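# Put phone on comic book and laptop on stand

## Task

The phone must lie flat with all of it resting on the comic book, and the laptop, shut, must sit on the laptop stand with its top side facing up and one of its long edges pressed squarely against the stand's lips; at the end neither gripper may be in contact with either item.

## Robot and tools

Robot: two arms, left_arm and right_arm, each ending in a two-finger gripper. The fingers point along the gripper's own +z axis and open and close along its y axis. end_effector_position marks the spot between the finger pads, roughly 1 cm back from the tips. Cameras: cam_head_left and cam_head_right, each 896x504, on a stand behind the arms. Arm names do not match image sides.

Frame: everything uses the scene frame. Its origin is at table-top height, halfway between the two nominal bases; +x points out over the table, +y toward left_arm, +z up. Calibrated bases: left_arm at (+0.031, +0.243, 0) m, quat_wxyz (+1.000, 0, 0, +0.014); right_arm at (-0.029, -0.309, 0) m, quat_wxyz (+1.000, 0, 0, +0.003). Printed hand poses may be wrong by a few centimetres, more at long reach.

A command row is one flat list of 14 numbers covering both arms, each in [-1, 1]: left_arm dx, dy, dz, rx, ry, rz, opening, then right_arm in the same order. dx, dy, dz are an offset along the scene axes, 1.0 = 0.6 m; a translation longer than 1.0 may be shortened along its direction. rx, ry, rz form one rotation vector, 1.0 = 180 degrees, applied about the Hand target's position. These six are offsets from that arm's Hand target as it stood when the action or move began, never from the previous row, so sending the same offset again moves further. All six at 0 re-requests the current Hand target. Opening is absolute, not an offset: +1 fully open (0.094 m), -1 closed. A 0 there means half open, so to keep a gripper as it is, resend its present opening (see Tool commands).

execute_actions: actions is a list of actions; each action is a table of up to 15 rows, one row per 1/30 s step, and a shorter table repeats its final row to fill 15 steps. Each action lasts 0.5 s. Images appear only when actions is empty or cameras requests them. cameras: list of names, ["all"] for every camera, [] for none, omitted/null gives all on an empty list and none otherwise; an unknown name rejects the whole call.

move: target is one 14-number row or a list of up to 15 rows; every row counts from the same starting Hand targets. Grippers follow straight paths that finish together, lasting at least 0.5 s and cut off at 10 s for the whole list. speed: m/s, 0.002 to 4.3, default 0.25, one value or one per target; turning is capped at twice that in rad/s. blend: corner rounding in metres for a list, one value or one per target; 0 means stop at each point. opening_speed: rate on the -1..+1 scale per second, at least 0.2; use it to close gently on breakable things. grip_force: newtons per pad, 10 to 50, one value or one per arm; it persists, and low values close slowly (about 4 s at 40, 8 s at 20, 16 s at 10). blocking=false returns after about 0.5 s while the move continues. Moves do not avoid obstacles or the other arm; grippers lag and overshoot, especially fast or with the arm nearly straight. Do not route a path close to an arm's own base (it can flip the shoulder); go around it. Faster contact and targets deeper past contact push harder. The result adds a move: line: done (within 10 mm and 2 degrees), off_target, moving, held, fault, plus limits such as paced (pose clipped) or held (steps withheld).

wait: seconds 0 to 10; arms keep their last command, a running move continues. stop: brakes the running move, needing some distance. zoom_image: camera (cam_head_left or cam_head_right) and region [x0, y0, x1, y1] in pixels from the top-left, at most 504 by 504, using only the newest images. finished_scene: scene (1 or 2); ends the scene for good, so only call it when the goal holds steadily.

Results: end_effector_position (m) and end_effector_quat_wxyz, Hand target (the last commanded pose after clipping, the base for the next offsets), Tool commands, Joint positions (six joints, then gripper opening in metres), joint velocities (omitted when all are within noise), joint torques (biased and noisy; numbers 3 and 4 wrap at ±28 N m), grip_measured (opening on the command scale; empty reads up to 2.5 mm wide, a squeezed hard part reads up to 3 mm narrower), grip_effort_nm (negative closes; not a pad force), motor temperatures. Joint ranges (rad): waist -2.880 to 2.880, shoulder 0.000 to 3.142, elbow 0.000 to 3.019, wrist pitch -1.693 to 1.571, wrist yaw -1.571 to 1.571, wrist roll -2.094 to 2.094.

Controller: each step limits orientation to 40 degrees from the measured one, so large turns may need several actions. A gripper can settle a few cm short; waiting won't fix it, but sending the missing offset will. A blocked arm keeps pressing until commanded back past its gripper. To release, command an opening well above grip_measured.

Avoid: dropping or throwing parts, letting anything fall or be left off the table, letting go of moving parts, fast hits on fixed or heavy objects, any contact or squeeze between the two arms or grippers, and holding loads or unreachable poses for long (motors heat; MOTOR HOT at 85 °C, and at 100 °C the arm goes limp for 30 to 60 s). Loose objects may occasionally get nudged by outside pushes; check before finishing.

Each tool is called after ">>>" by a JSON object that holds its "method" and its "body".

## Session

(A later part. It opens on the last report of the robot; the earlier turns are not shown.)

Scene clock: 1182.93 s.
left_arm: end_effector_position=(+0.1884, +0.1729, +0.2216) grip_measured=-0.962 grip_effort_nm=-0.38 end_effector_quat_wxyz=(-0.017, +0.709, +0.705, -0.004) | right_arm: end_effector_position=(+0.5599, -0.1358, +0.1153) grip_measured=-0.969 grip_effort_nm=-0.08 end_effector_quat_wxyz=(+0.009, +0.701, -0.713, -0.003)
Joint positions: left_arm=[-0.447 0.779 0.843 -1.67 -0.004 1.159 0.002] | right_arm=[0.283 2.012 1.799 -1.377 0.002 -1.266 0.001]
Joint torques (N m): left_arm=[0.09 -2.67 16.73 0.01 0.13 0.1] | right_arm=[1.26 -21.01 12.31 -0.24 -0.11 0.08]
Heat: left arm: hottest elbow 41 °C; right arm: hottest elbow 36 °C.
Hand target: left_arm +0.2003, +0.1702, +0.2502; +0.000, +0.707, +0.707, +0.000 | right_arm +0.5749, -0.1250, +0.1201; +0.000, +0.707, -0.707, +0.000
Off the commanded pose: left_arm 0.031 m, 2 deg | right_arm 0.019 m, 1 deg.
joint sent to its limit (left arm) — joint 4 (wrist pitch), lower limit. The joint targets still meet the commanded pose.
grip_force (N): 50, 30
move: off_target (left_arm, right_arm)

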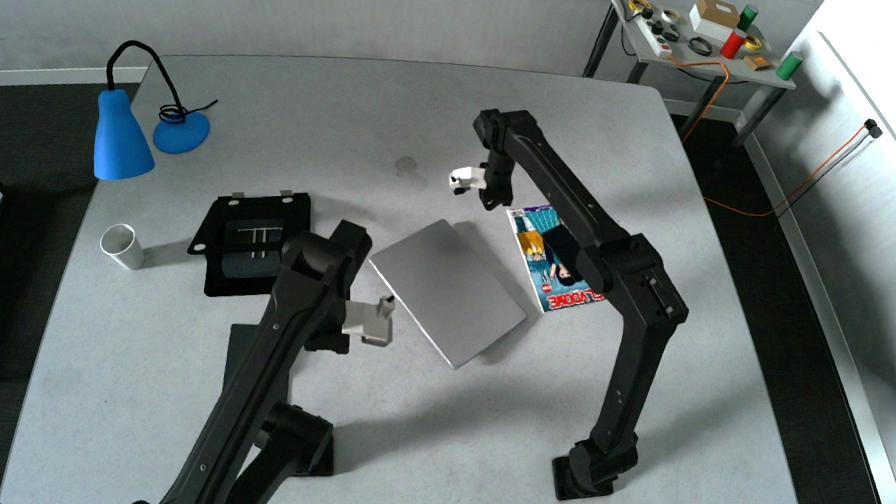

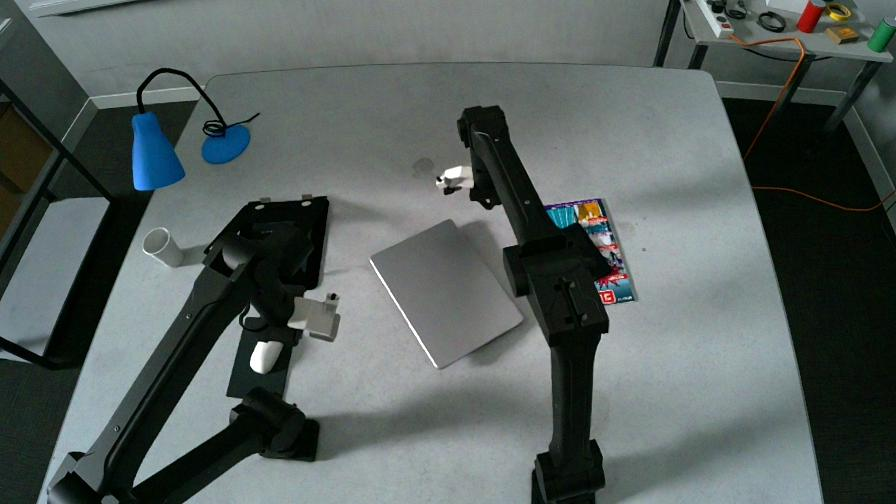

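>>> {"method": "zoom_image", "body": {"camera": "cam_head_left", "region": [420, 100, 560, 260]}}

>>> {"method": "zoom_image", "body": {"camera": "cam_head_right", "region": [400, 100, 540, 260]}}

Scaled by 3.150.

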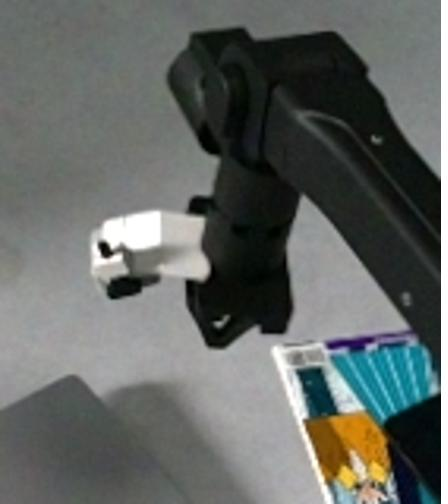

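Scaled by 3.150.

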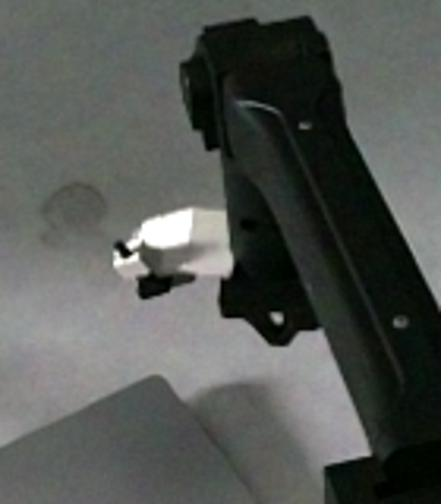

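>>> {"method": "move", "body": {"target": [0,0,0,0,0,0,-0.97, 0.038,0.020,-0.1535,0,0,0,-0.97], "speed": 0.12, "cameras": ["all"]}}

Scene clock: 1198.40 s.
left_arm: end_effector_position=(+0.1884, +0.1729, +0.2216) grip_measured=-0.962 grip_effort_nm=-0.38 end_effector_quat_wxyz=(-0.017, +0.710, +0.704, -0.004) | right_arm: end_effector_position=(+0.5823, -0.1263, +0.0280) grip_measured=-0.969 grip_effort_nm=-0.08 end_effector_quat_wxyz=(+0.014, +0.703, -0.711, -0.006)
Joint positions: left_arm=[-0.447 0.779 0.843 -1.67 -0.004 1.16 0.002] | right_arm=[0.287 2.155 1.799 -1.245 0.002 -1.266 0.001]
Joint torques (N m): left_arm=[-0.44 -3.02 16.83 -0.05 0.18 0.06] | right_arm=[1.44 -23.3 11.15 0.39 -0.1 0.15]
Motor temperatures (°C): left_arm=[22 25 44 24 26 23 27] | right_arm=[26 38 41 25 24 23 25]
Heat: left arm: hottest elbow 44 °C; right arm: hottest elbow 41 °C.
Hand target: left_arm +0.2003, +0.1702, +0.2502; +0.000, +0.707, +0.707, +0.000 | right_arm +0.5977, -0.1130, +0.0281; +0.000, +0.707, -0.707, +0.000
Off the commanded pose: left_arm 0.031 m, 2 deg | right_arm 0.020 m, 2 deg.
joint sent to its limit (left arm) — joint 4 (wrist pitch), lower limit. The joint targets still meet the commanded pose.
grip_force (N): 50, 30
move: off_target (left_arm, right_arm)

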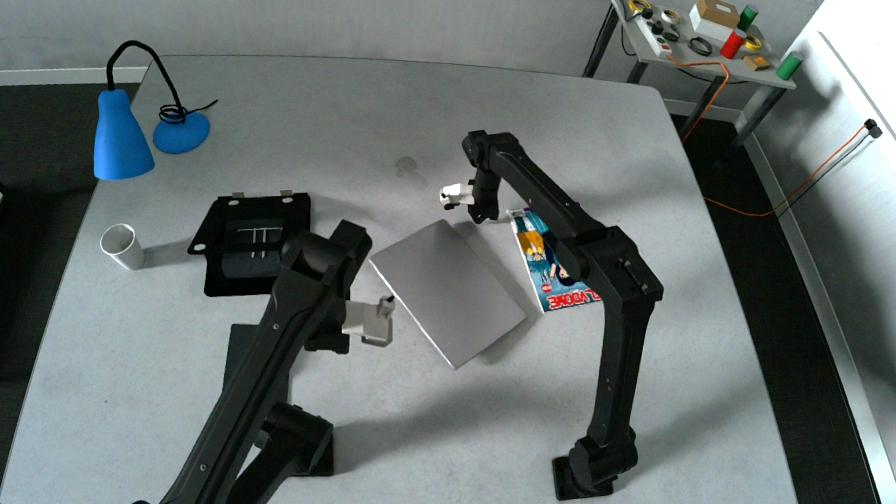

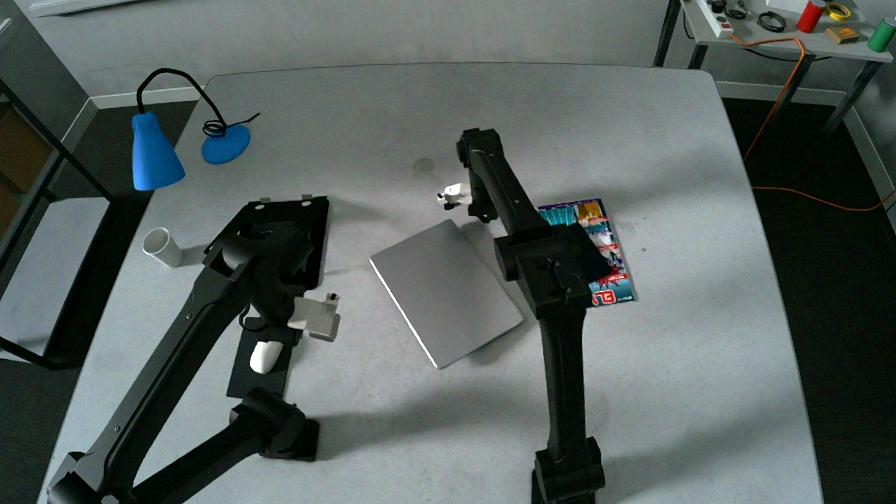

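>>> {"method": "move", "body": {"target": [[0,0,0,0,0,0,-0.97, -0.0845,0.0633,-0.0135,0,0,0,-0.97],[0,0,0,0,0,0,-0.97, -0.133,0.189,-0.0135,0,0,0,-0.97],[0,0,0,0,0,0,-0.97, -0.2245,0.2917,-0.0135,0,0,0,-0.97]], "speed": 0.08, "blend": 0.02, "cameras": ["all"]}}

Scene clock: 1210.10 s.
left_arm: end_effector_position=(+0.1884, +0.1729, +0.2216) grip_measured=-0.962 grip_effort_nm=-0.38 end_effector_quat_wxyz=(-0.017, +0.710, +0.704, -0.004) | right_arm: end_effector_position=(+0.4789, +0.0555, +0.0208) grip_measured=-0.969 grip_effort_nm=-0.04 end_effector_quat_wxyz=(-0.006, +0.702, -0.712, +0.006)
Joint positions: left_arm=[-0.447 0.779 0.843 -1.67 -0.004 1.16 0.002] | right_arm=[0.622 2.101 1.687 -1.141 0.01 -0.93 0.001]
Joint torques (N m): left_arm=[-0.32 -3.78 16.73 -0.2 0.13 0.11] | right_arm=[1.9 -25.47 5.85 0.06 -0.35 0.2]
Heat: left arm: hottest elbow 46 °C; right arm: hottest elbow 42 °C.
Hand target: left_arm +0.2003, +0.1702, +0.2502; +0.000, +0.707, +0.707, +0.000 | right_arm +0.4628, +0.0620, +0.0198; +0.000, +0.707, -0.707, +0.000
Off the commanded pose: left_arm 0.031 m, 2 deg | right_arm 0.017 m, 1 deg.
joint sent to its limit (left arm) — joint 4 (wrist pitch), lower limit. The joint targets still meet the commanded pose.
grip_force (N): 50, 30
move: off_target (left_arm, right_arm)

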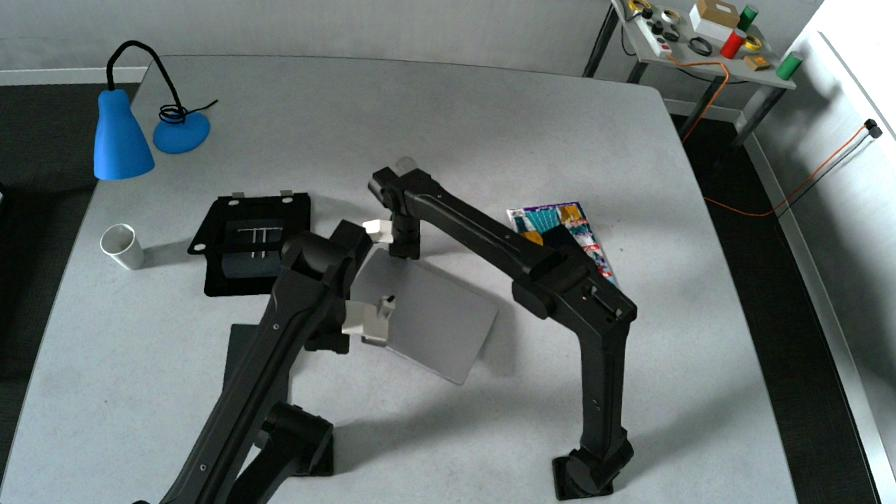

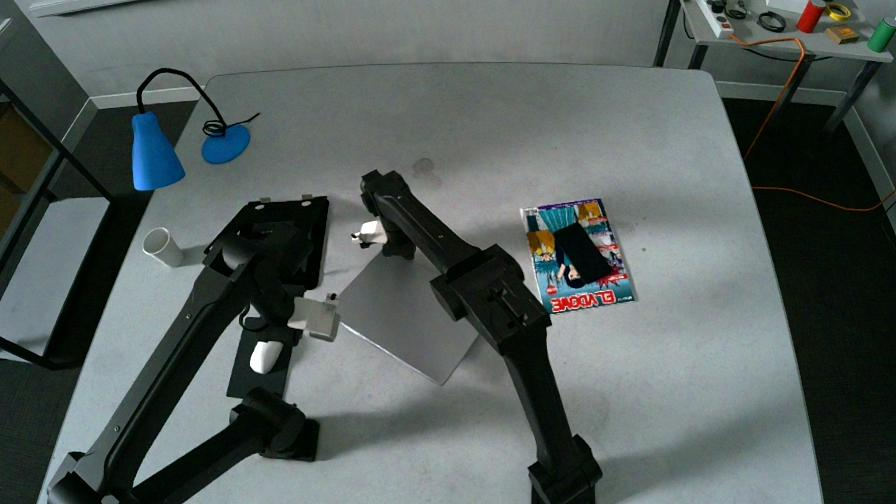

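>>> {"method": "move", "body": {"target": [[0,0,0,0,0,0,-0.97, -0.08,0.045,0,0,0,0,-0.97],[0,0,0,0,0,0,-0.97, -0.16,0.075,0,0,0,0,-0.97]], "speed": 0.08, "blend": 0.02, "cameras": ["all"]}}

Scene clock: 1232.97 s.
left_arm: end_effector_position=(+0.1884, +0.1729, +0.2216) grip_measured=-0.962 grip_effort_nm=-0.38 end_effector_quat_wxyz=(-0.017, +0.710, +0.704, -0.004) | right_arm: end_effector_position=(+0.3813, +0.1053, +0.0207) grip_measured=-0.969 grip_effort_nm=-0.04 end_effector_quat_wxyz=(-0.006, +0.703, -0.711, +0.004)
Joint positions: left_arm=[-0.447 0.779 0.843 -1.67 -0.004 1.16 0.002] | right_arm=[0.789 2.003 1.521 -1.077 0.009 -0.766 0.001]
Joint torques (N m): left_arm=[-0.62 -3.37 16.66 -0.35 0.14 0.07] | right_arm=[1.79 -23.65 5.59 0.16 -0.28 0.19]
Heat: left arm: hottest elbow 48 °C; right arm: hottest shoulder 41 °C.
Hand target: left_arm +0.2003, +0.1702, +0.2502; +0.000, +0.707, +0.707, +0.000 | right_arm +0.3668, +0.1069, +0.0198; +0.000, +0.707, -0.707, +0.000
Off the commanded pose: left_arm 0.031 m, 2 deg | right_arm 0.015 m, 1 deg.
joint sent to its limit (left arm) — joint 4 (wrist pitch), lower limit. The joint targets still meet the commanded pose.
grip_force (N): 50, 30
move: off_target (left_arm, right_arm)

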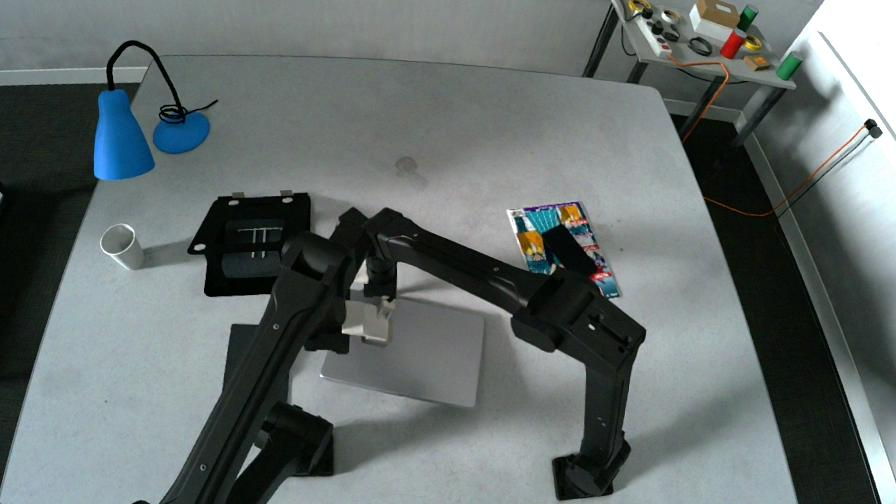

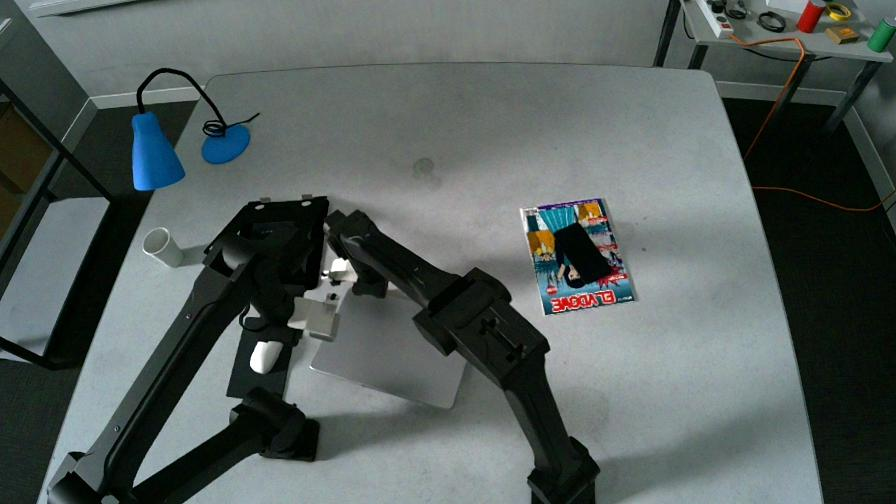

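>>> {"method": "move", "body": {"target": [[0,0,0,0,0,0,-0.97, 0.05,0.0,0.0,0,0,0,-0.97],[0,0,0,0,0,0,-0.97, 0.05,-0.02,0.33,0,0,0,-0.97],[0,0,0,0,0,0,-0.97, -0.195,-0.595,0.3,0,0,0,0.9]], "speed": 0.3, "blend": [0.01,0.05,0], "cameras": ["all"]}}

Scene clock: 1251.53 s.
left_arm: end_effector_position=(+0.1884, +0.1729, +0.2216) grip_measured=-0.962 grip_effort_nm=-0.38 end_effector_quat_wxyz=(-0.017, +0.710, +0.704, -0.004) | right_arm: end_effector_position=(+0.2565, -0.2450, +0.2034) grip_measured=+0.898 grip_effort_nm=0.07 end_effector_quat_wxyz=(-0.007, +0.709, -0.705, +0.006)
Joint positions: left_arm=[-0.447 0.779 0.843 -1.67 -0.004 1.16 0.002] | right_arm=[0.219 1.096 0.972 -1.43 0.002 -1.352 0.089]
Joint torques (N m): left_arm=[-0.79 -3.19 16.83 -0.12 0.14 0.1] | right_arm=[-0.44 -8.59 7.19 -0.25 -0.11 0.09]
Heat: left arm: hottest elbow 48 °C; right arm: hottest shoulder 41 °C.
Hand target: left_arm +0.2003, +0.1702, +0.2502; +0.000, +0.707, +0.707, +0.000 | right_arm +0.2498, -0.2501, +0.1998; +0.000, +0.707, -0.707, +0.000
Off the commanded pose: left_arm 0.031 m, 2 deg | right_arm 0.009 m, 1 deg.
joint sent to its limit (left arm) — joint 4 (wrist pitch), lower limit. The joint targets still meet the commanded pose.
grip_force (N): 50, 30
move: off_target (left_arm)

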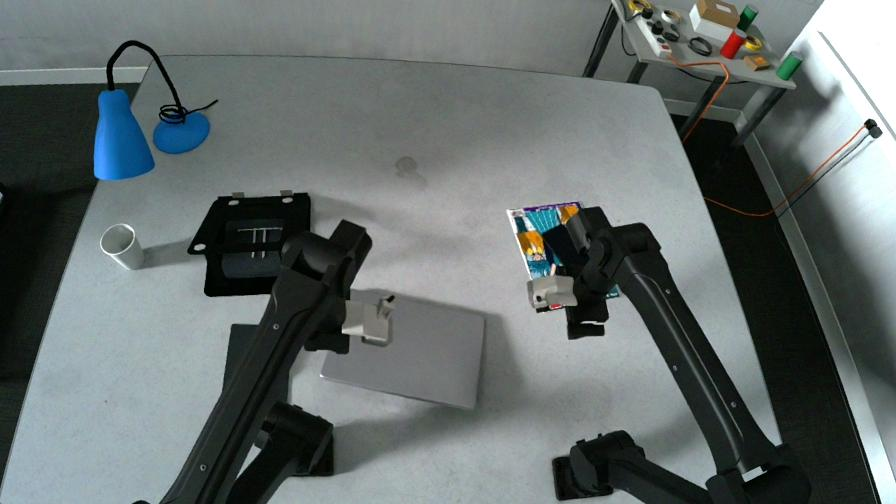

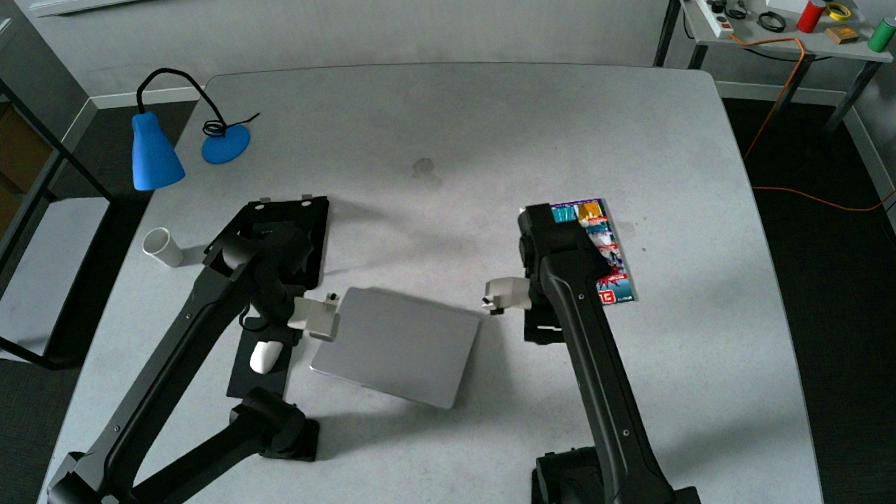

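>>> {"method": "move", "body": {"target": [[0.05,0.075,0.0,0,0,0.5,-0.97, 0,0,0,0,0,0,0.9],[0.108,0.15,-0.083,0,0,0.995,0.9, 0,0,0,0,0,0,0.9]], "speed": 0.5, "blend": [0.02,0], "cameras": ["all"]}}

Scene clock: 1260.63 s.
left_arm: end_effector_position=(+0.2620, +0.2575, +0.2035) grip_measured=+0.897 grip_effort_nm=0.13 end_effector_quat_wxyz=(+0.001, +0.695, -0.719, +0.001) | right_arm: end_effector_position=(+0.2565, -0.2450, +0.2034) grip_measured=+0.899 grip_effort_nm=0.07 end_effector_quat_wxyz=(-0.007, +0.709, -0.705, +0.006)
Joint positions: left_arm=[0.039 0.932 0.87 -1.509 0.003 -1.47 0.089] | right_arm=[0.219 1.096 0.972 -1.43 0.002 -1.352 0.089]
Joint torques (N m): left_arm=[-0.85 -4.72 10.14 0.69 -0.18 -0.05] | right_arm=[-0.32 -8.59 7.17 -0.21 -0.11 0.09]
Heat: left arm: hottest elbow 48 °C; right arm: hottest shoulder 40 °C.
Hand target: left_arm +0.2650, +0.2601, +0.2003; +0.000, +0.701, -0.713, +0.000 | right_arm +0.2498, -0.2501, +0.1998; +0.000, +0.707, -0.707, +0.000
Off the commanded pose: left_arm 0.005 m, 1 deg | right_arm 0.009 m, 1 deg.
grip_force (N): 50, 30
move: done

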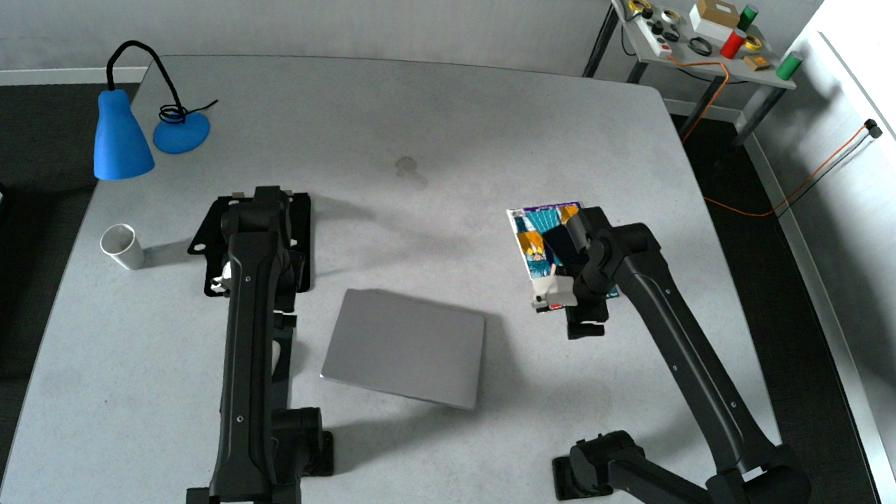

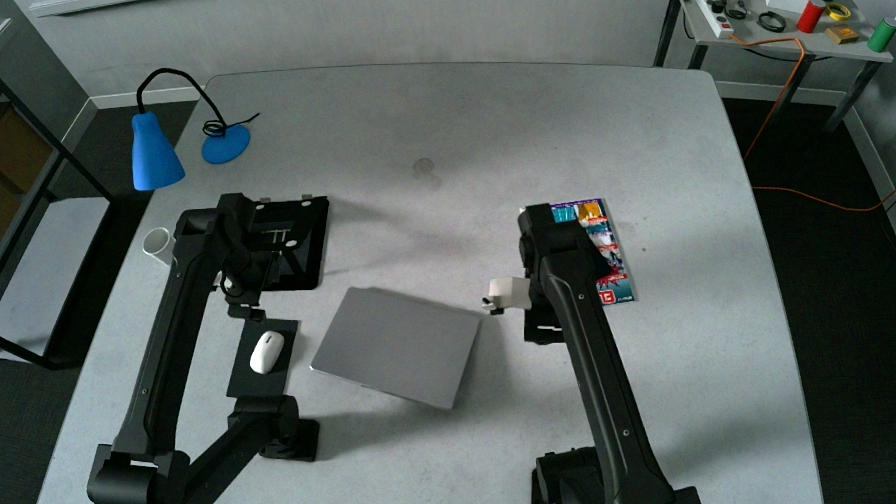

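>>> {"method": "move", "body": {"target": [-0.0217,-0.0585,-0.284,0,0,0.005,0.1, 0.0037,0.075,-0.283,0,0,0,0.1], "speed": 0.15, "cameras": ["all"]}}

Scene clock: 1338.67 s.
left_arm: end_effector_position=(+0.2538, +0.2278, +0.0347) grip_measured=+0.102 grip_effort_nm=-0.08 end_effector_quat_wxyz=(-0.001, +0.709, -0.705, +0.003) | right_arm: end_effector_position=(+0.2565, -0.2079, +0.0381) grip_measured=+0.101 grip_effort_nm=-0.08 end_effector_quat_wxyz=(-0.007, +0.705, -0.709, +0.004)
Joint positions: left_arm=[-0.091 1.088 0.491 -0.967 0.003 -1.639 0.052] | right_arm=[0.339 1.316 0.676 -0.914 0.002 -1.222 0.052]
Joint torques (N m): left_arm=[-2.49 -4.25 7.97 0.88 -0.19 -0.06] | right_arm=[1.49 -8 5.97 0.51 -0.08 0.22]
Motor temperatures (°C): left_arm=[22 25 43 24 26 23 26] | right_arm=[26 35 36 25 24 23 25]
Heat: left arm: hottest elbow 43 °C; right arm: hottest elbow 36 °C.
Hand target: left_arm +0.2521, +0.2250, +0.0300; +0.000, +0.707, -0.707, +0.000 | right_arm +0.2521, -0.2050, +0.0301; +0.000, +0.707, -0.707, +0.000
Off the commanded pose: left_arm 0.006 m, 1 deg | right_arm 0.010 m, 1 deg.
grip_force (N): 50, 30
move: done

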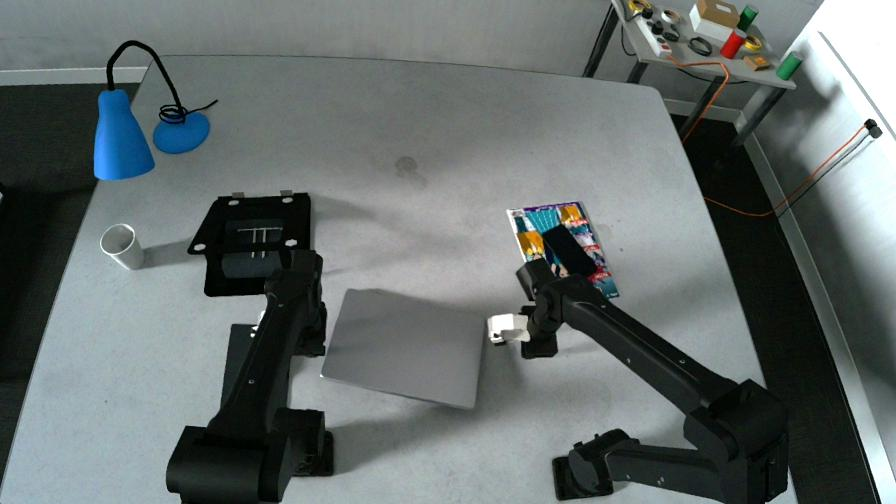

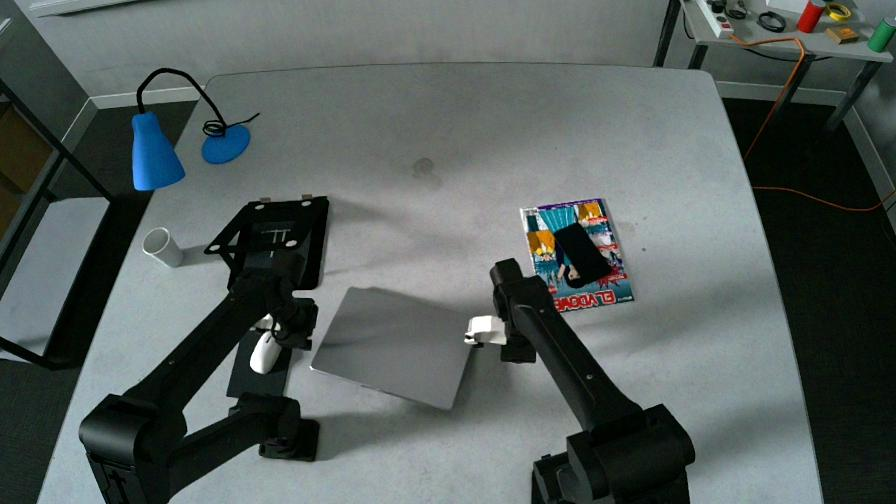

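>>> {"method": "zoom_image", "body": {"camera": "cam_head_left", "region": [470, 260, 590, 380]}}

>>> {"method": "zoom_image", "body": {"camera": "cam_head_right", "region": [240, 260, 360, 380]}}

>>> {"method": "zoom_image", "body": {"camera": "cam_head_left", "region": [240, 240, 360, 390]}}

>>> {"method": "zoom_image", "body": {"camera": "cam_head_right", "region": [440, 240, 560, 390]}}

Scaled by 4.200.

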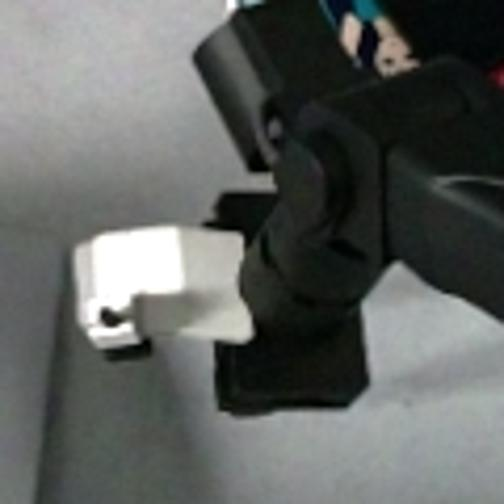

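Scaled by 4.200.

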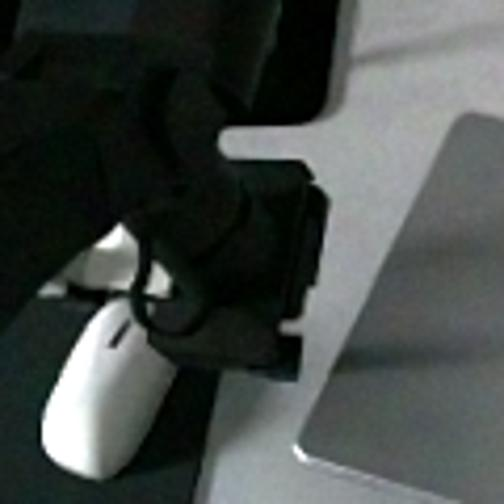

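Scaled by 3.360.

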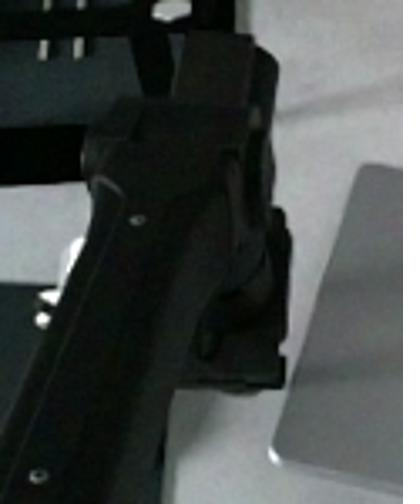

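Scaled by 3.360.

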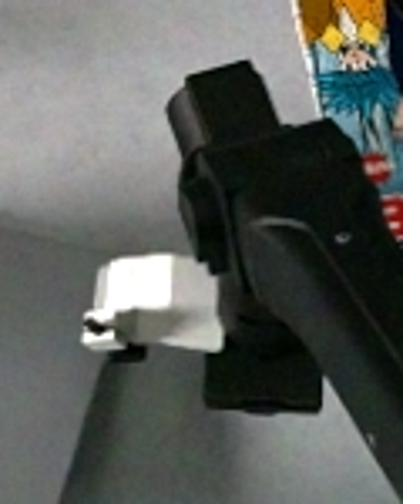

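>>> {"method": "move", "body": {"target": [[0,0,-0.032,0,0,0,0.1, 0,0,-0.03,0,0,0,0.1],[0,-0.06,-0.032,0,0,0,0.1, 0,0.075,-0.03,0,0,0,0.1]], "speed": 0.06, "blend": [0.01,0]}}

Scene clock: 1352.37 s.
left_arm: end_effector_position=(+0.2504, +0.2000, +0.0145) grip_measured=+0.102 grip_effort_nm=-0.08 end_effector_quat_wxyz=(-0.006, +0.706, -0.708, -0.005) | right_arm: end_effector_position=(+0.2406, -0.1714, +0.0110) grip_measured=+0.101 grip_effort_nm=-0.08 end_effector_quat_wxyz=(+0.007, +0.705, -0.709, -0.001)
Joint positions: left_arm=[-0.231 1.147 0.464 -0.889 -0.016 -1.771 0.052] | right_arm=[0.471 1.396 0.661 -0.849 0.002 -1.088 0.052]
Joint torques (N m): left_arm=[-3.14 -4.25 8.4 0.85 0.58 -0.28] | right_arm=[1.55 -8.06 8.36 0.43 -0.1 0.21]
Heat: left arm: hottest elbow 41 °C; right arm: hottest elbow 37 °C.
Hand target: left_arm +0.2521, +0.1890, +0.0108; +0.000, +0.707, -0.707, +0.000 | right_arm +0.2520, -0.1601, +0.0120; +0.000, +0.707, -0.707, +0.000
Off the commanded pose: left_arm 0.012 m, 1 deg | right_arm 0.016 m, 1 deg.
grip_force (N): 50, 30
move: off_target (left_arm, right_arm); blend cut to 0.0097 m at target 1

>>> {"method": "move", "body": {"target": [0,-0.04,0.003,0,0,0,0.1, 0.02,0.0,0.016,0,0,0,0.1], "speed": 0.05, "cameras": ["all"]}}

Scene clock: 1356.70 s.
left_arm: end_effector_position=(+0.2428, +0.1785, +0.0108) grip_measured=+0.102 grip_effort_nm=-0.08 end_effector_quat_wxyz=(-0.002, +0.705, -0.709, -0.013) | right_arm: end_effector_position=(+0.2462, -0.1685, +0.0141) grip_measured=+0.101 grip_effort_nm=-0.08 end_effector_quat_wxyz=(+0.008, +0.706, -0.708, -0.001)
Joint positions: left_arm=[-0.333 1.166 0.464 -0.889 -0.016 -1.87 0.052] | right_arm=[0.471 1.407 0.682 -0.863 0.002 -1.091 0.052]
Joint torques (N m): left_arm=[-3.14 -4.54 9.8 0.69 0.59 -0.36] | right_arm=[0.26 -8.76 9.62 -0.27 -0.09 0.09]
Heat: left arm: hottest elbow 41 °C; right arm: hottest elbow 37 °C.
Hand target: left_arm +0.2521, +0.1650, +0.0126; +0.000, +0.707, -0.707, +0.000 | right_arm +0.2641, -0.1601, +0.0216; +0.000, +0.707, -0.707, +0.000
Off the commanded pose: left_arm 0.016 m, 2 deg | right_arm 0.021 m, 1 deg.
grip_force (N): 50, 30
move: off_target (left_arm, right_arm)

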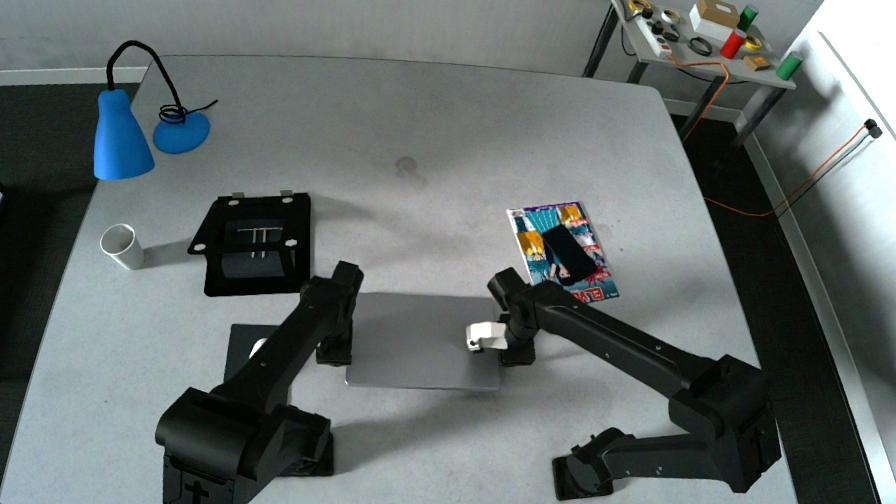

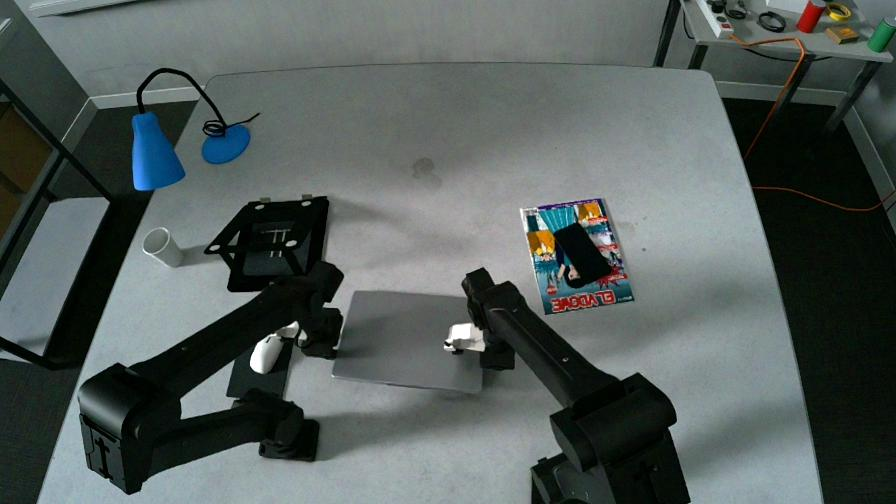

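>>> {"method": "move", "body": {"target": [[0.01,0.058,0.006,0,0,0,0.1, 0.01,-0.0415,0.006,0,0,0,0.1],[0.038,0.058,0.006,0,0,0,0.5, 0.035,-0.0415,0.006,0,0,0,0.5]], "speed": 0.06, "blend": [0.005,0]}}

Scene clock: 1374.03 s.
left_arm: end_effector_position=(+0.2533, +0.1998, +0.0105) grip_measured=+0.497 grip_effort_nm=0.16 end_effector_quat_wxyz=(+0.008, +0.704, -0.710, -0.012) | right_arm: end_effector_position=(+0.2659, -0.1887, +0.0181) grip_measured=+0.498 grip_effort_nm=0.07 end_effector_quat_wxyz=(+0.008, +0.709, -0.705, -0.002)
Joint positions: left_arm=[-0.218 1.19 0.48 -0.889 -0.001 -1.75 0.07] | right_arm=[0.386 1.422 0.711 -0.876 0.002 -1.185 0.07]
Joint torques (N m): left_arm=[-0.26 -4.72 11.56 0.73 -0.02 0.12] | right_arm=[-0.38 -9.23 9.63 -0.25 -0.09 0.08]
Heat: left arm: hottest elbow 40 °C; right arm: hottest elbow 40 °C.
Hand target: left_arm +0.2748, +0.1998, +0.0162; +0.000, +0.707, -0.707, +0.000 | right_arm +0.2851, -0.1850, +0.0253; +0.000, +0.707, -0.707, +0.001
Off the commanded pose: left_arm 0.022 m, 2 deg | right_arm 0.021 m, 1 deg.
grip_force (N): 50, 30
move: off_target (left_arm, right_arm); target 2's new opening was sent with left_arm's hand 0.023 m and 2 deg from that target

>>> {"method": "move", "body": {"target": [[0.025,0,0.01,0,0,0,0.5, 0,0,0.0,0,0,0,0.5],[0.025,-0.05,0.01,0,0,0,0.5, 0,0.042,0.0,0,0,0,0.5]], "speed": 0.05, "blend": [0.005,0], "cameras": ["all"]}}

Scene clock: 1381.47 s.
left_arm: end_effector_position=(+0.2665, +0.1805, +0.0114) grip_measured=+0.498 grip_effort_nm=0.13 end_effector_quat_wxyz=(+0.010, +0.709, -0.705, -0.017) | right_arm: end_effector_position=(+0.2687, -0.1720, +0.0176) grip_measured=+0.499 grip_effort_nm=0.07 end_effector_quat_wxyz=(+0.008, +0.706, -0.708, -0.002)
Joint positions: left_arm=[-0.285 1.25 0.529 -0.889 -0.001 -1.833 0.07] | right_arm=[0.429 1.446 0.736 -0.876 0.001 -1.133 0.07]
Joint torques (N m): left_arm=[-2.49 -6.36 12.59 0.17 -0.04 -0.07] | right_arm=[1.38 -9.64 9.8 -0.28 -0.07 0.2]
Heat: left arm: hottest elbow 40 °C; right arm: hottest elbow 40 °C.
Hand target: left_arm +0.2899, +0.1697, +0.0222; +0.000, +0.707, -0.707, +0.000 | right_arm +0.2851, -0.1598, +0.0252; +0.000, +0.707, -0.707, +0.000
Off the commanded pose: left_arm 0.028 m, 2 deg | right_arm 0.022 m, 1 deg.
grip_force (N): 50, 30
move: off_target (left_arm, right_arm)

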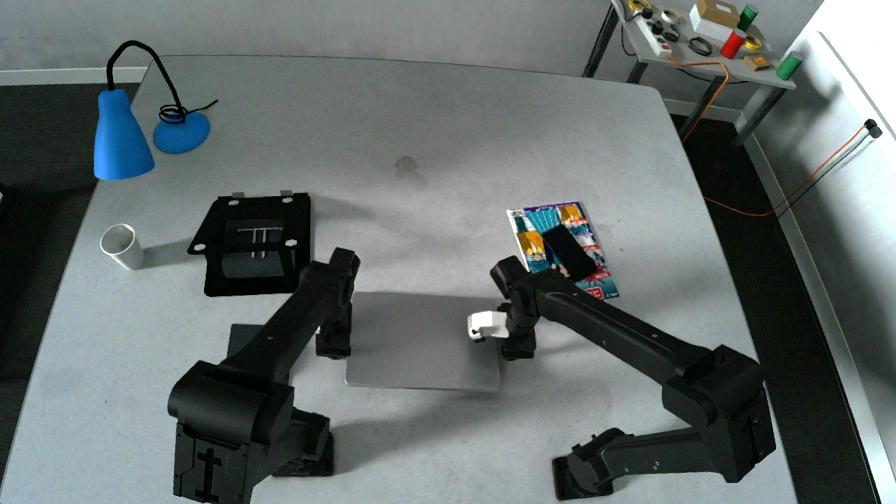

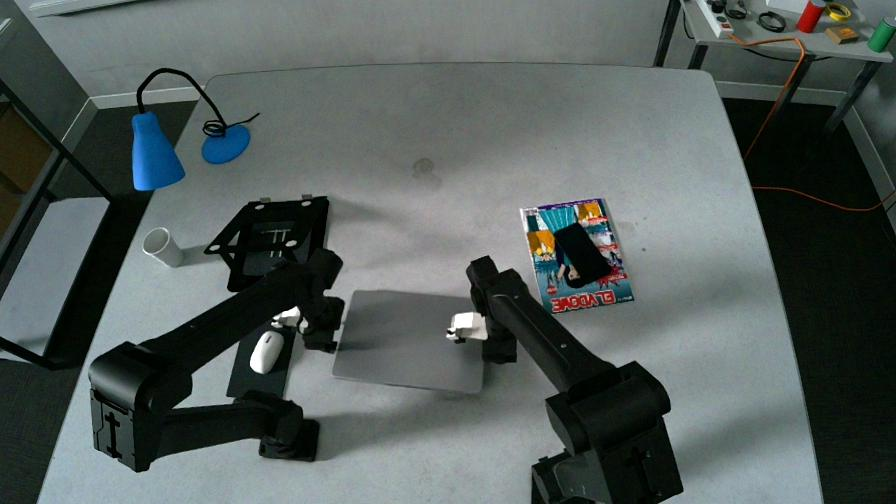

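>>> {"method": "move", "body": {"target": [0,-0.0328,0,0,0,0,0.5, 0,0.033,0,0,0,0,0.5], "speed": 0.04}}

Scene clock: 1385.50 s.
left_arm: end_effector_position=(+0.2660, +0.1751, +0.0115) grip_measured=+0.498 grip_effort_nm=0.13 end_effector_quat_wxyz=(+0.000, +0.703, -0.711, -0.027) | right_arm: end_effector_position=(+0.2681, -0.1594, +0.0177) grip_measured=+0.499 grip_effort_nm=0.07 end_effector_quat_wxyz=(+0.013, +0.706, -0.708, +0.000)
Joint positions: left_arm=[-0.325 1.258 0.535 -0.895 -0.025 -1.856 0.07] | right_arm=[0.468 1.464 0.755 -0.887 0.008 -1.095 0.07]
Joint torques (N m): left_arm=[-4.42 -5.77 13.05 0.5 0.94 -0.51] | right_arm=[2.14 -9.64 10.13 0.03 -0.32 0.35]
Heat: left arm: hottest elbow 41 °C; right arm: hottest elbow 40 °C.
Hand target: left_arm +0.2899, +0.1502, +0.0222; +0.000, +0.707, -0.707, +0.000 | right_arm +0.2850, -0.1400, +0.0252; +0.000, +0.707, -0.707, +0.000
Off the commanded pose: left_arm 0.036 m, 3 deg | right_arm 0.027 m, 2 deg.
grip_force (N): 50, 30
move: off_target (left_arm, right_arm)

>>> {"method": "move", "body": {"target": [0,-0.05,0,-0.028,0,0,0.5, 0,0.05,0,0.028,0,0,0.5], "speed": 0.04, "cameras": ["all"]}}

Scene clock: 1392.60 s.
left_arm: end_effector_position=(+0.2649, +0.1720, +0.0115) grip_measured=+0.498 grip_effort_nm=0.12 end_effector_quat_wxyz=(+0.008, +0.701, -0.713, -0.023) | right_arm: end_effector_position=(+0.2660, -0.1558, +0.0171) grip_measured=+0.499 grip_effort_nm=0.07 end_effector_quat_wxyz=(+0.011, +0.711, -0.703, -0.011)
Joint positions: left_arm=[-0.325 1.258 0.535 -0.896 -0.007 -1.851 0.07] | right_arm=[0.469 1.466 0.755 -0.887 -0.014 -1.107 0.07]
Joint torques (N m): left_arm=[-7.12 -5.83 13.49 1.14 3.64 -0.85] | right_arm=[4.42 -9.64 10.61 1.14 -2.28 0.72]
Motor temperatures (°C): left_arm=[22 25 41 24 28 24 26] | right_arm=[26 34 41 25 24 23 25]
Heat: left arm: hottest elbow 41 °C; right arm: hottest elbow 41 °C.
Hand target: left_arm +0.2899, +0.1202, +0.0222; +0.031, +0.706, -0.707, +0.031 | right_arm +0.2850, -0.1100, +0.0253; -0.031, +0.707, -0.706, -0.031
Off the commanded pose: left_arm 0.058 m, 7 deg | right_arm 0.050 m, 5 deg.
grip_force (N): 50, 30
move: off_target (left_arm, right_arm)

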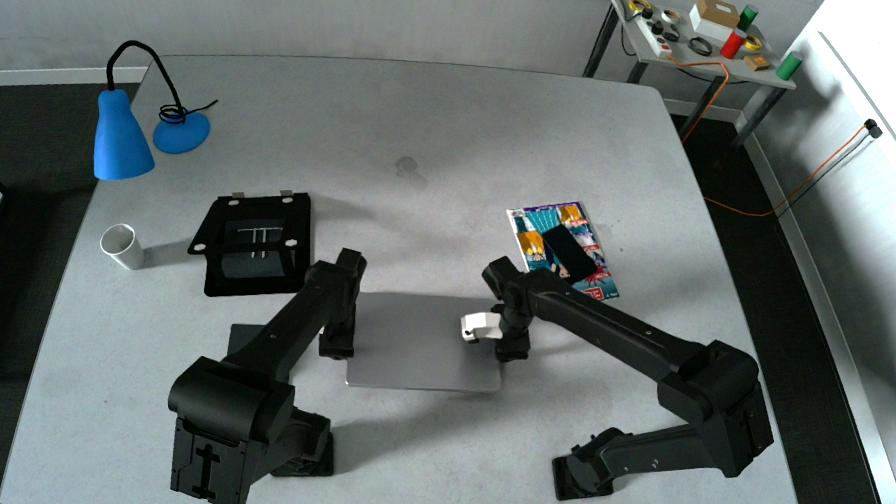

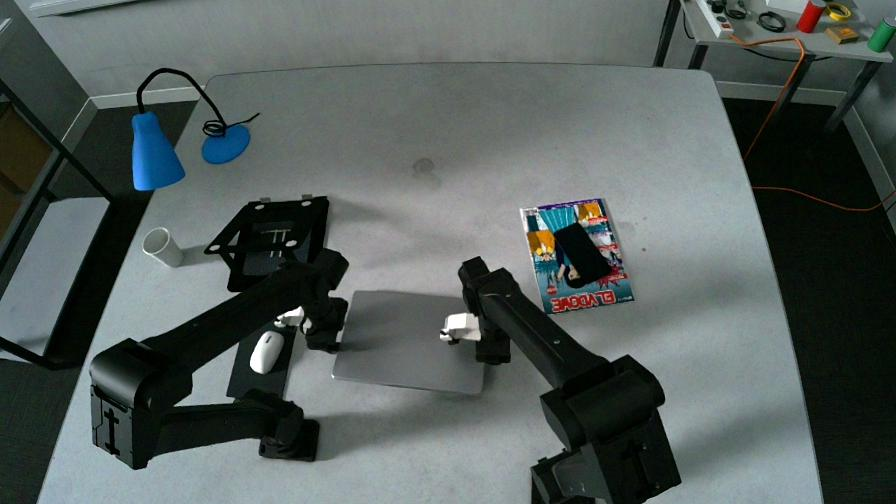

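>>> {"method": "move", "body": {"target": [0,0,0.06,0,0,0,0.5, 0,0,0.055,0,0,0,0.5], "speed": 0.04, "cameras": ["all"]}}

Scene clock: 1396.23 s.
left_arm: end_effector_position=(+0.2552, +0.1617, +0.0281) grip_measured=+0.498 grip_effort_nm=0.12 end_effector_quat_wxyz=(+0.032, +0.702, -0.711, -0.029) | right_arm: end_effector_position=(+0.2555, -0.1545, +0.0288) grip_measured=+0.499 grip_effort_nm=0.07 end_effector_quat_wxyz=(+0.028, +0.707, -0.706, -0.029)
Joint positions: left_arm=[-0.351 1.226 0.564 -0.991 0.031 -1.878 0.07] | right_arm=[0.474 1.449 0.774 -0.967 -0.038 -1.095 0.07]
Joint torques (N m): left_arm=[-5.89 -8.88 16.06 0.46 2.21 -0.63] | right_arm=[3.96 -13.1 12.22 0.49 -1.52 0.6]
Heat: left arm: hottest elbow 41 °C; right arm: hottest elbow 41 °C.
Hand target: left_arm +0.2899, +0.1202, +0.0582; +0.031, +0.706, -0.707, +0.031 | right_arm +0.2851, -0.1099, +0.0582; -0.031, +0.707, -0.706, -0.031
Off the commanded pose: left_arm 0.062 m, 7 deg | right_arm 0.061 m, 7 deg.
grip_force (N): 50, 30
move: off_target (left_arm, right_arm)

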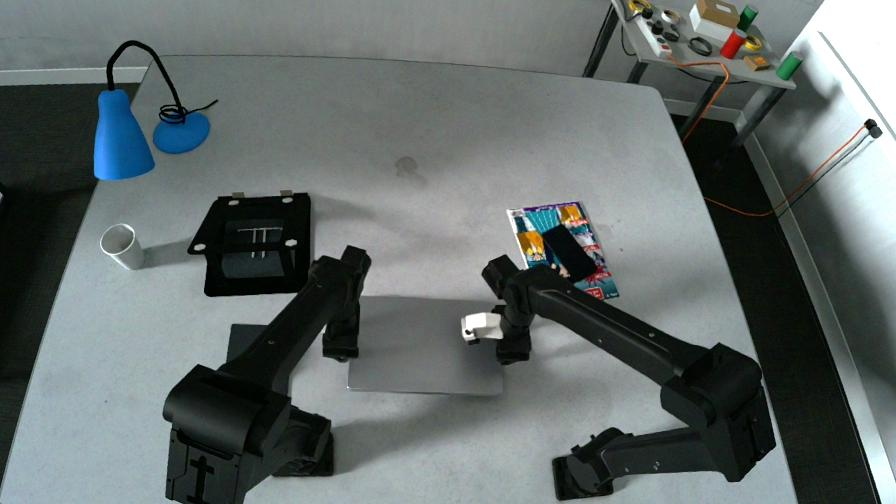

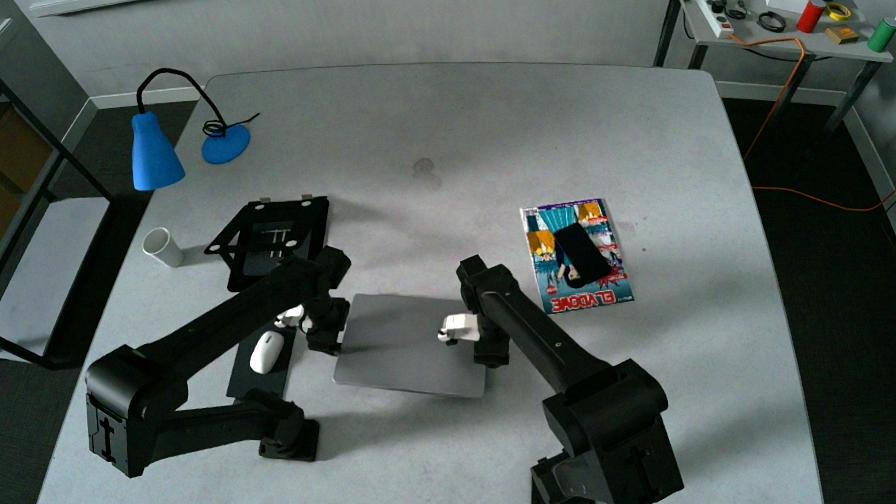

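>>> {"method": "zoom_image", "body": {"camera": "cam_head_left", "region": [330, 270, 530, 410]}}

>>> {"method": "zoom_image", "body": {"camera": "cam_head_right", "region": [310, 270, 510, 410]}}

Scaled by 2.520.

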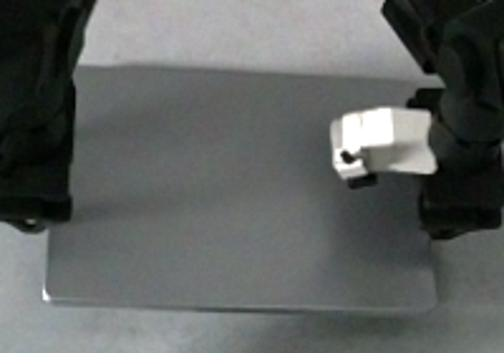

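Scaled by 2.520.

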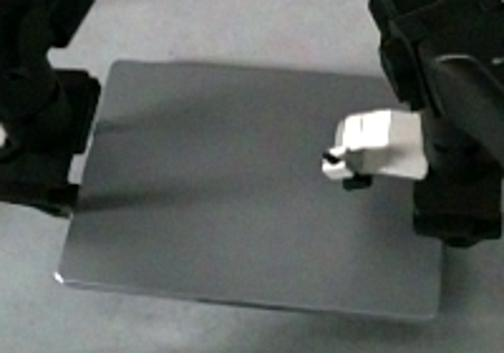

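>>> {"method": "move", "body": {"target": [0,0,0.067,0,0,0,0.5, 0,0,0.067,0,0,0,0.5], "speed": 0.04, "cameras": ["all"]}}

Scene clock: 1405.00 s.
left_arm: end_effector_position=(+0.2678, +0.1328, +0.0732) grip_measured=+0.498 grip_effort_nm=0.12 end_effector_quat_wxyz=(+0.046, +0.709, -0.703, +0.002) | right_arm: end_effector_position=(+0.2669, -0.1242, +0.0745) grip_measured=+0.499 grip_effort_nm=0.07 end_effector_quat_wxyz=(-0.003, +0.705, -0.708, -0.040)
Joint positions: left_arm=[-0.404 1.165 0.66 -1.098 0.086 -1.953 0.07] | right_arm=[0.517 1.397 0.866 -1.055 -0.078 -1.045 0.07]
Joint torques (N m): left_arm=[-2.02 -8.59 14.89 -0.14 -0.11 -0.08] | right_arm=[1.32 -12.98 10.96 -0.06 -0.01 0.2]
Heat: left arm: hottest elbow 42 °C; right arm: hottest elbow 42 °C.
Hand target: left_arm +0.2898, +0.1202, +0.0984; +0.031, +0.706, -0.707, +0.031 | right_arm +0.2851, -0.1100, +0.0984; -0.031, +0.707, -0.706, -0.031
Off the commanded pose: left_arm 0.036 m, 4 deg | right_arm 0.033 m, 3 deg.
grip_force (N): 50, 30
move: off_target (left_arm, right_arm)

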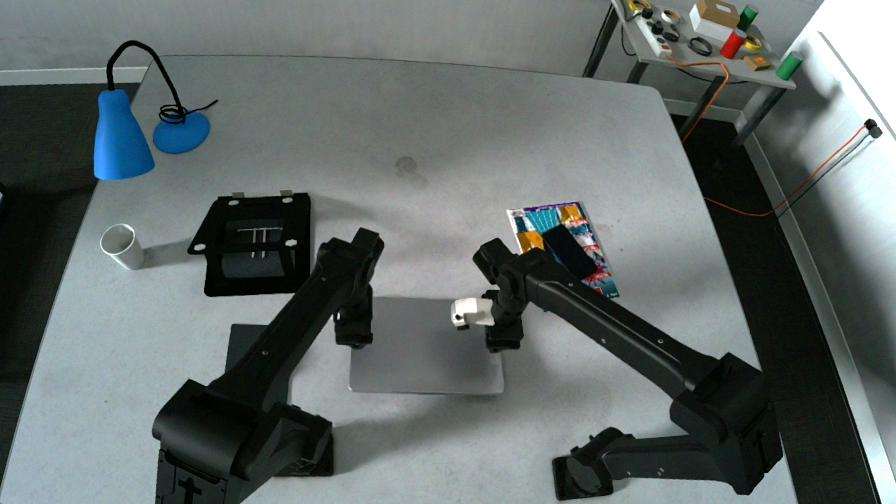

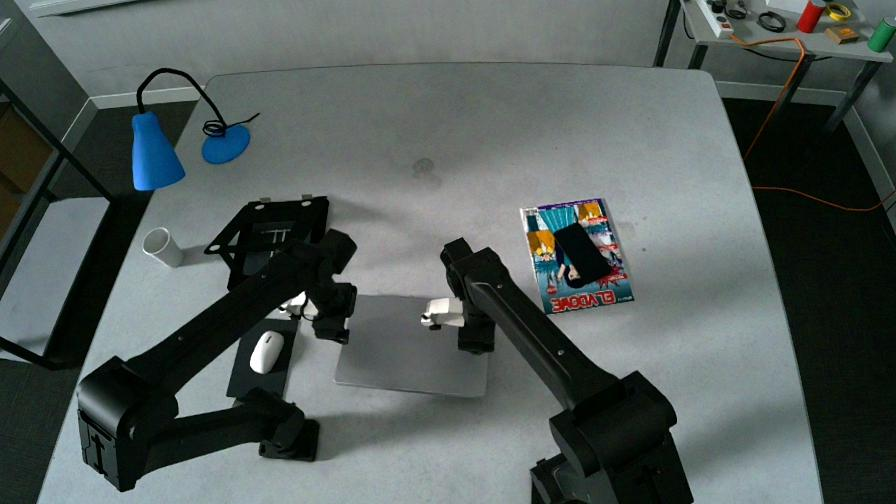

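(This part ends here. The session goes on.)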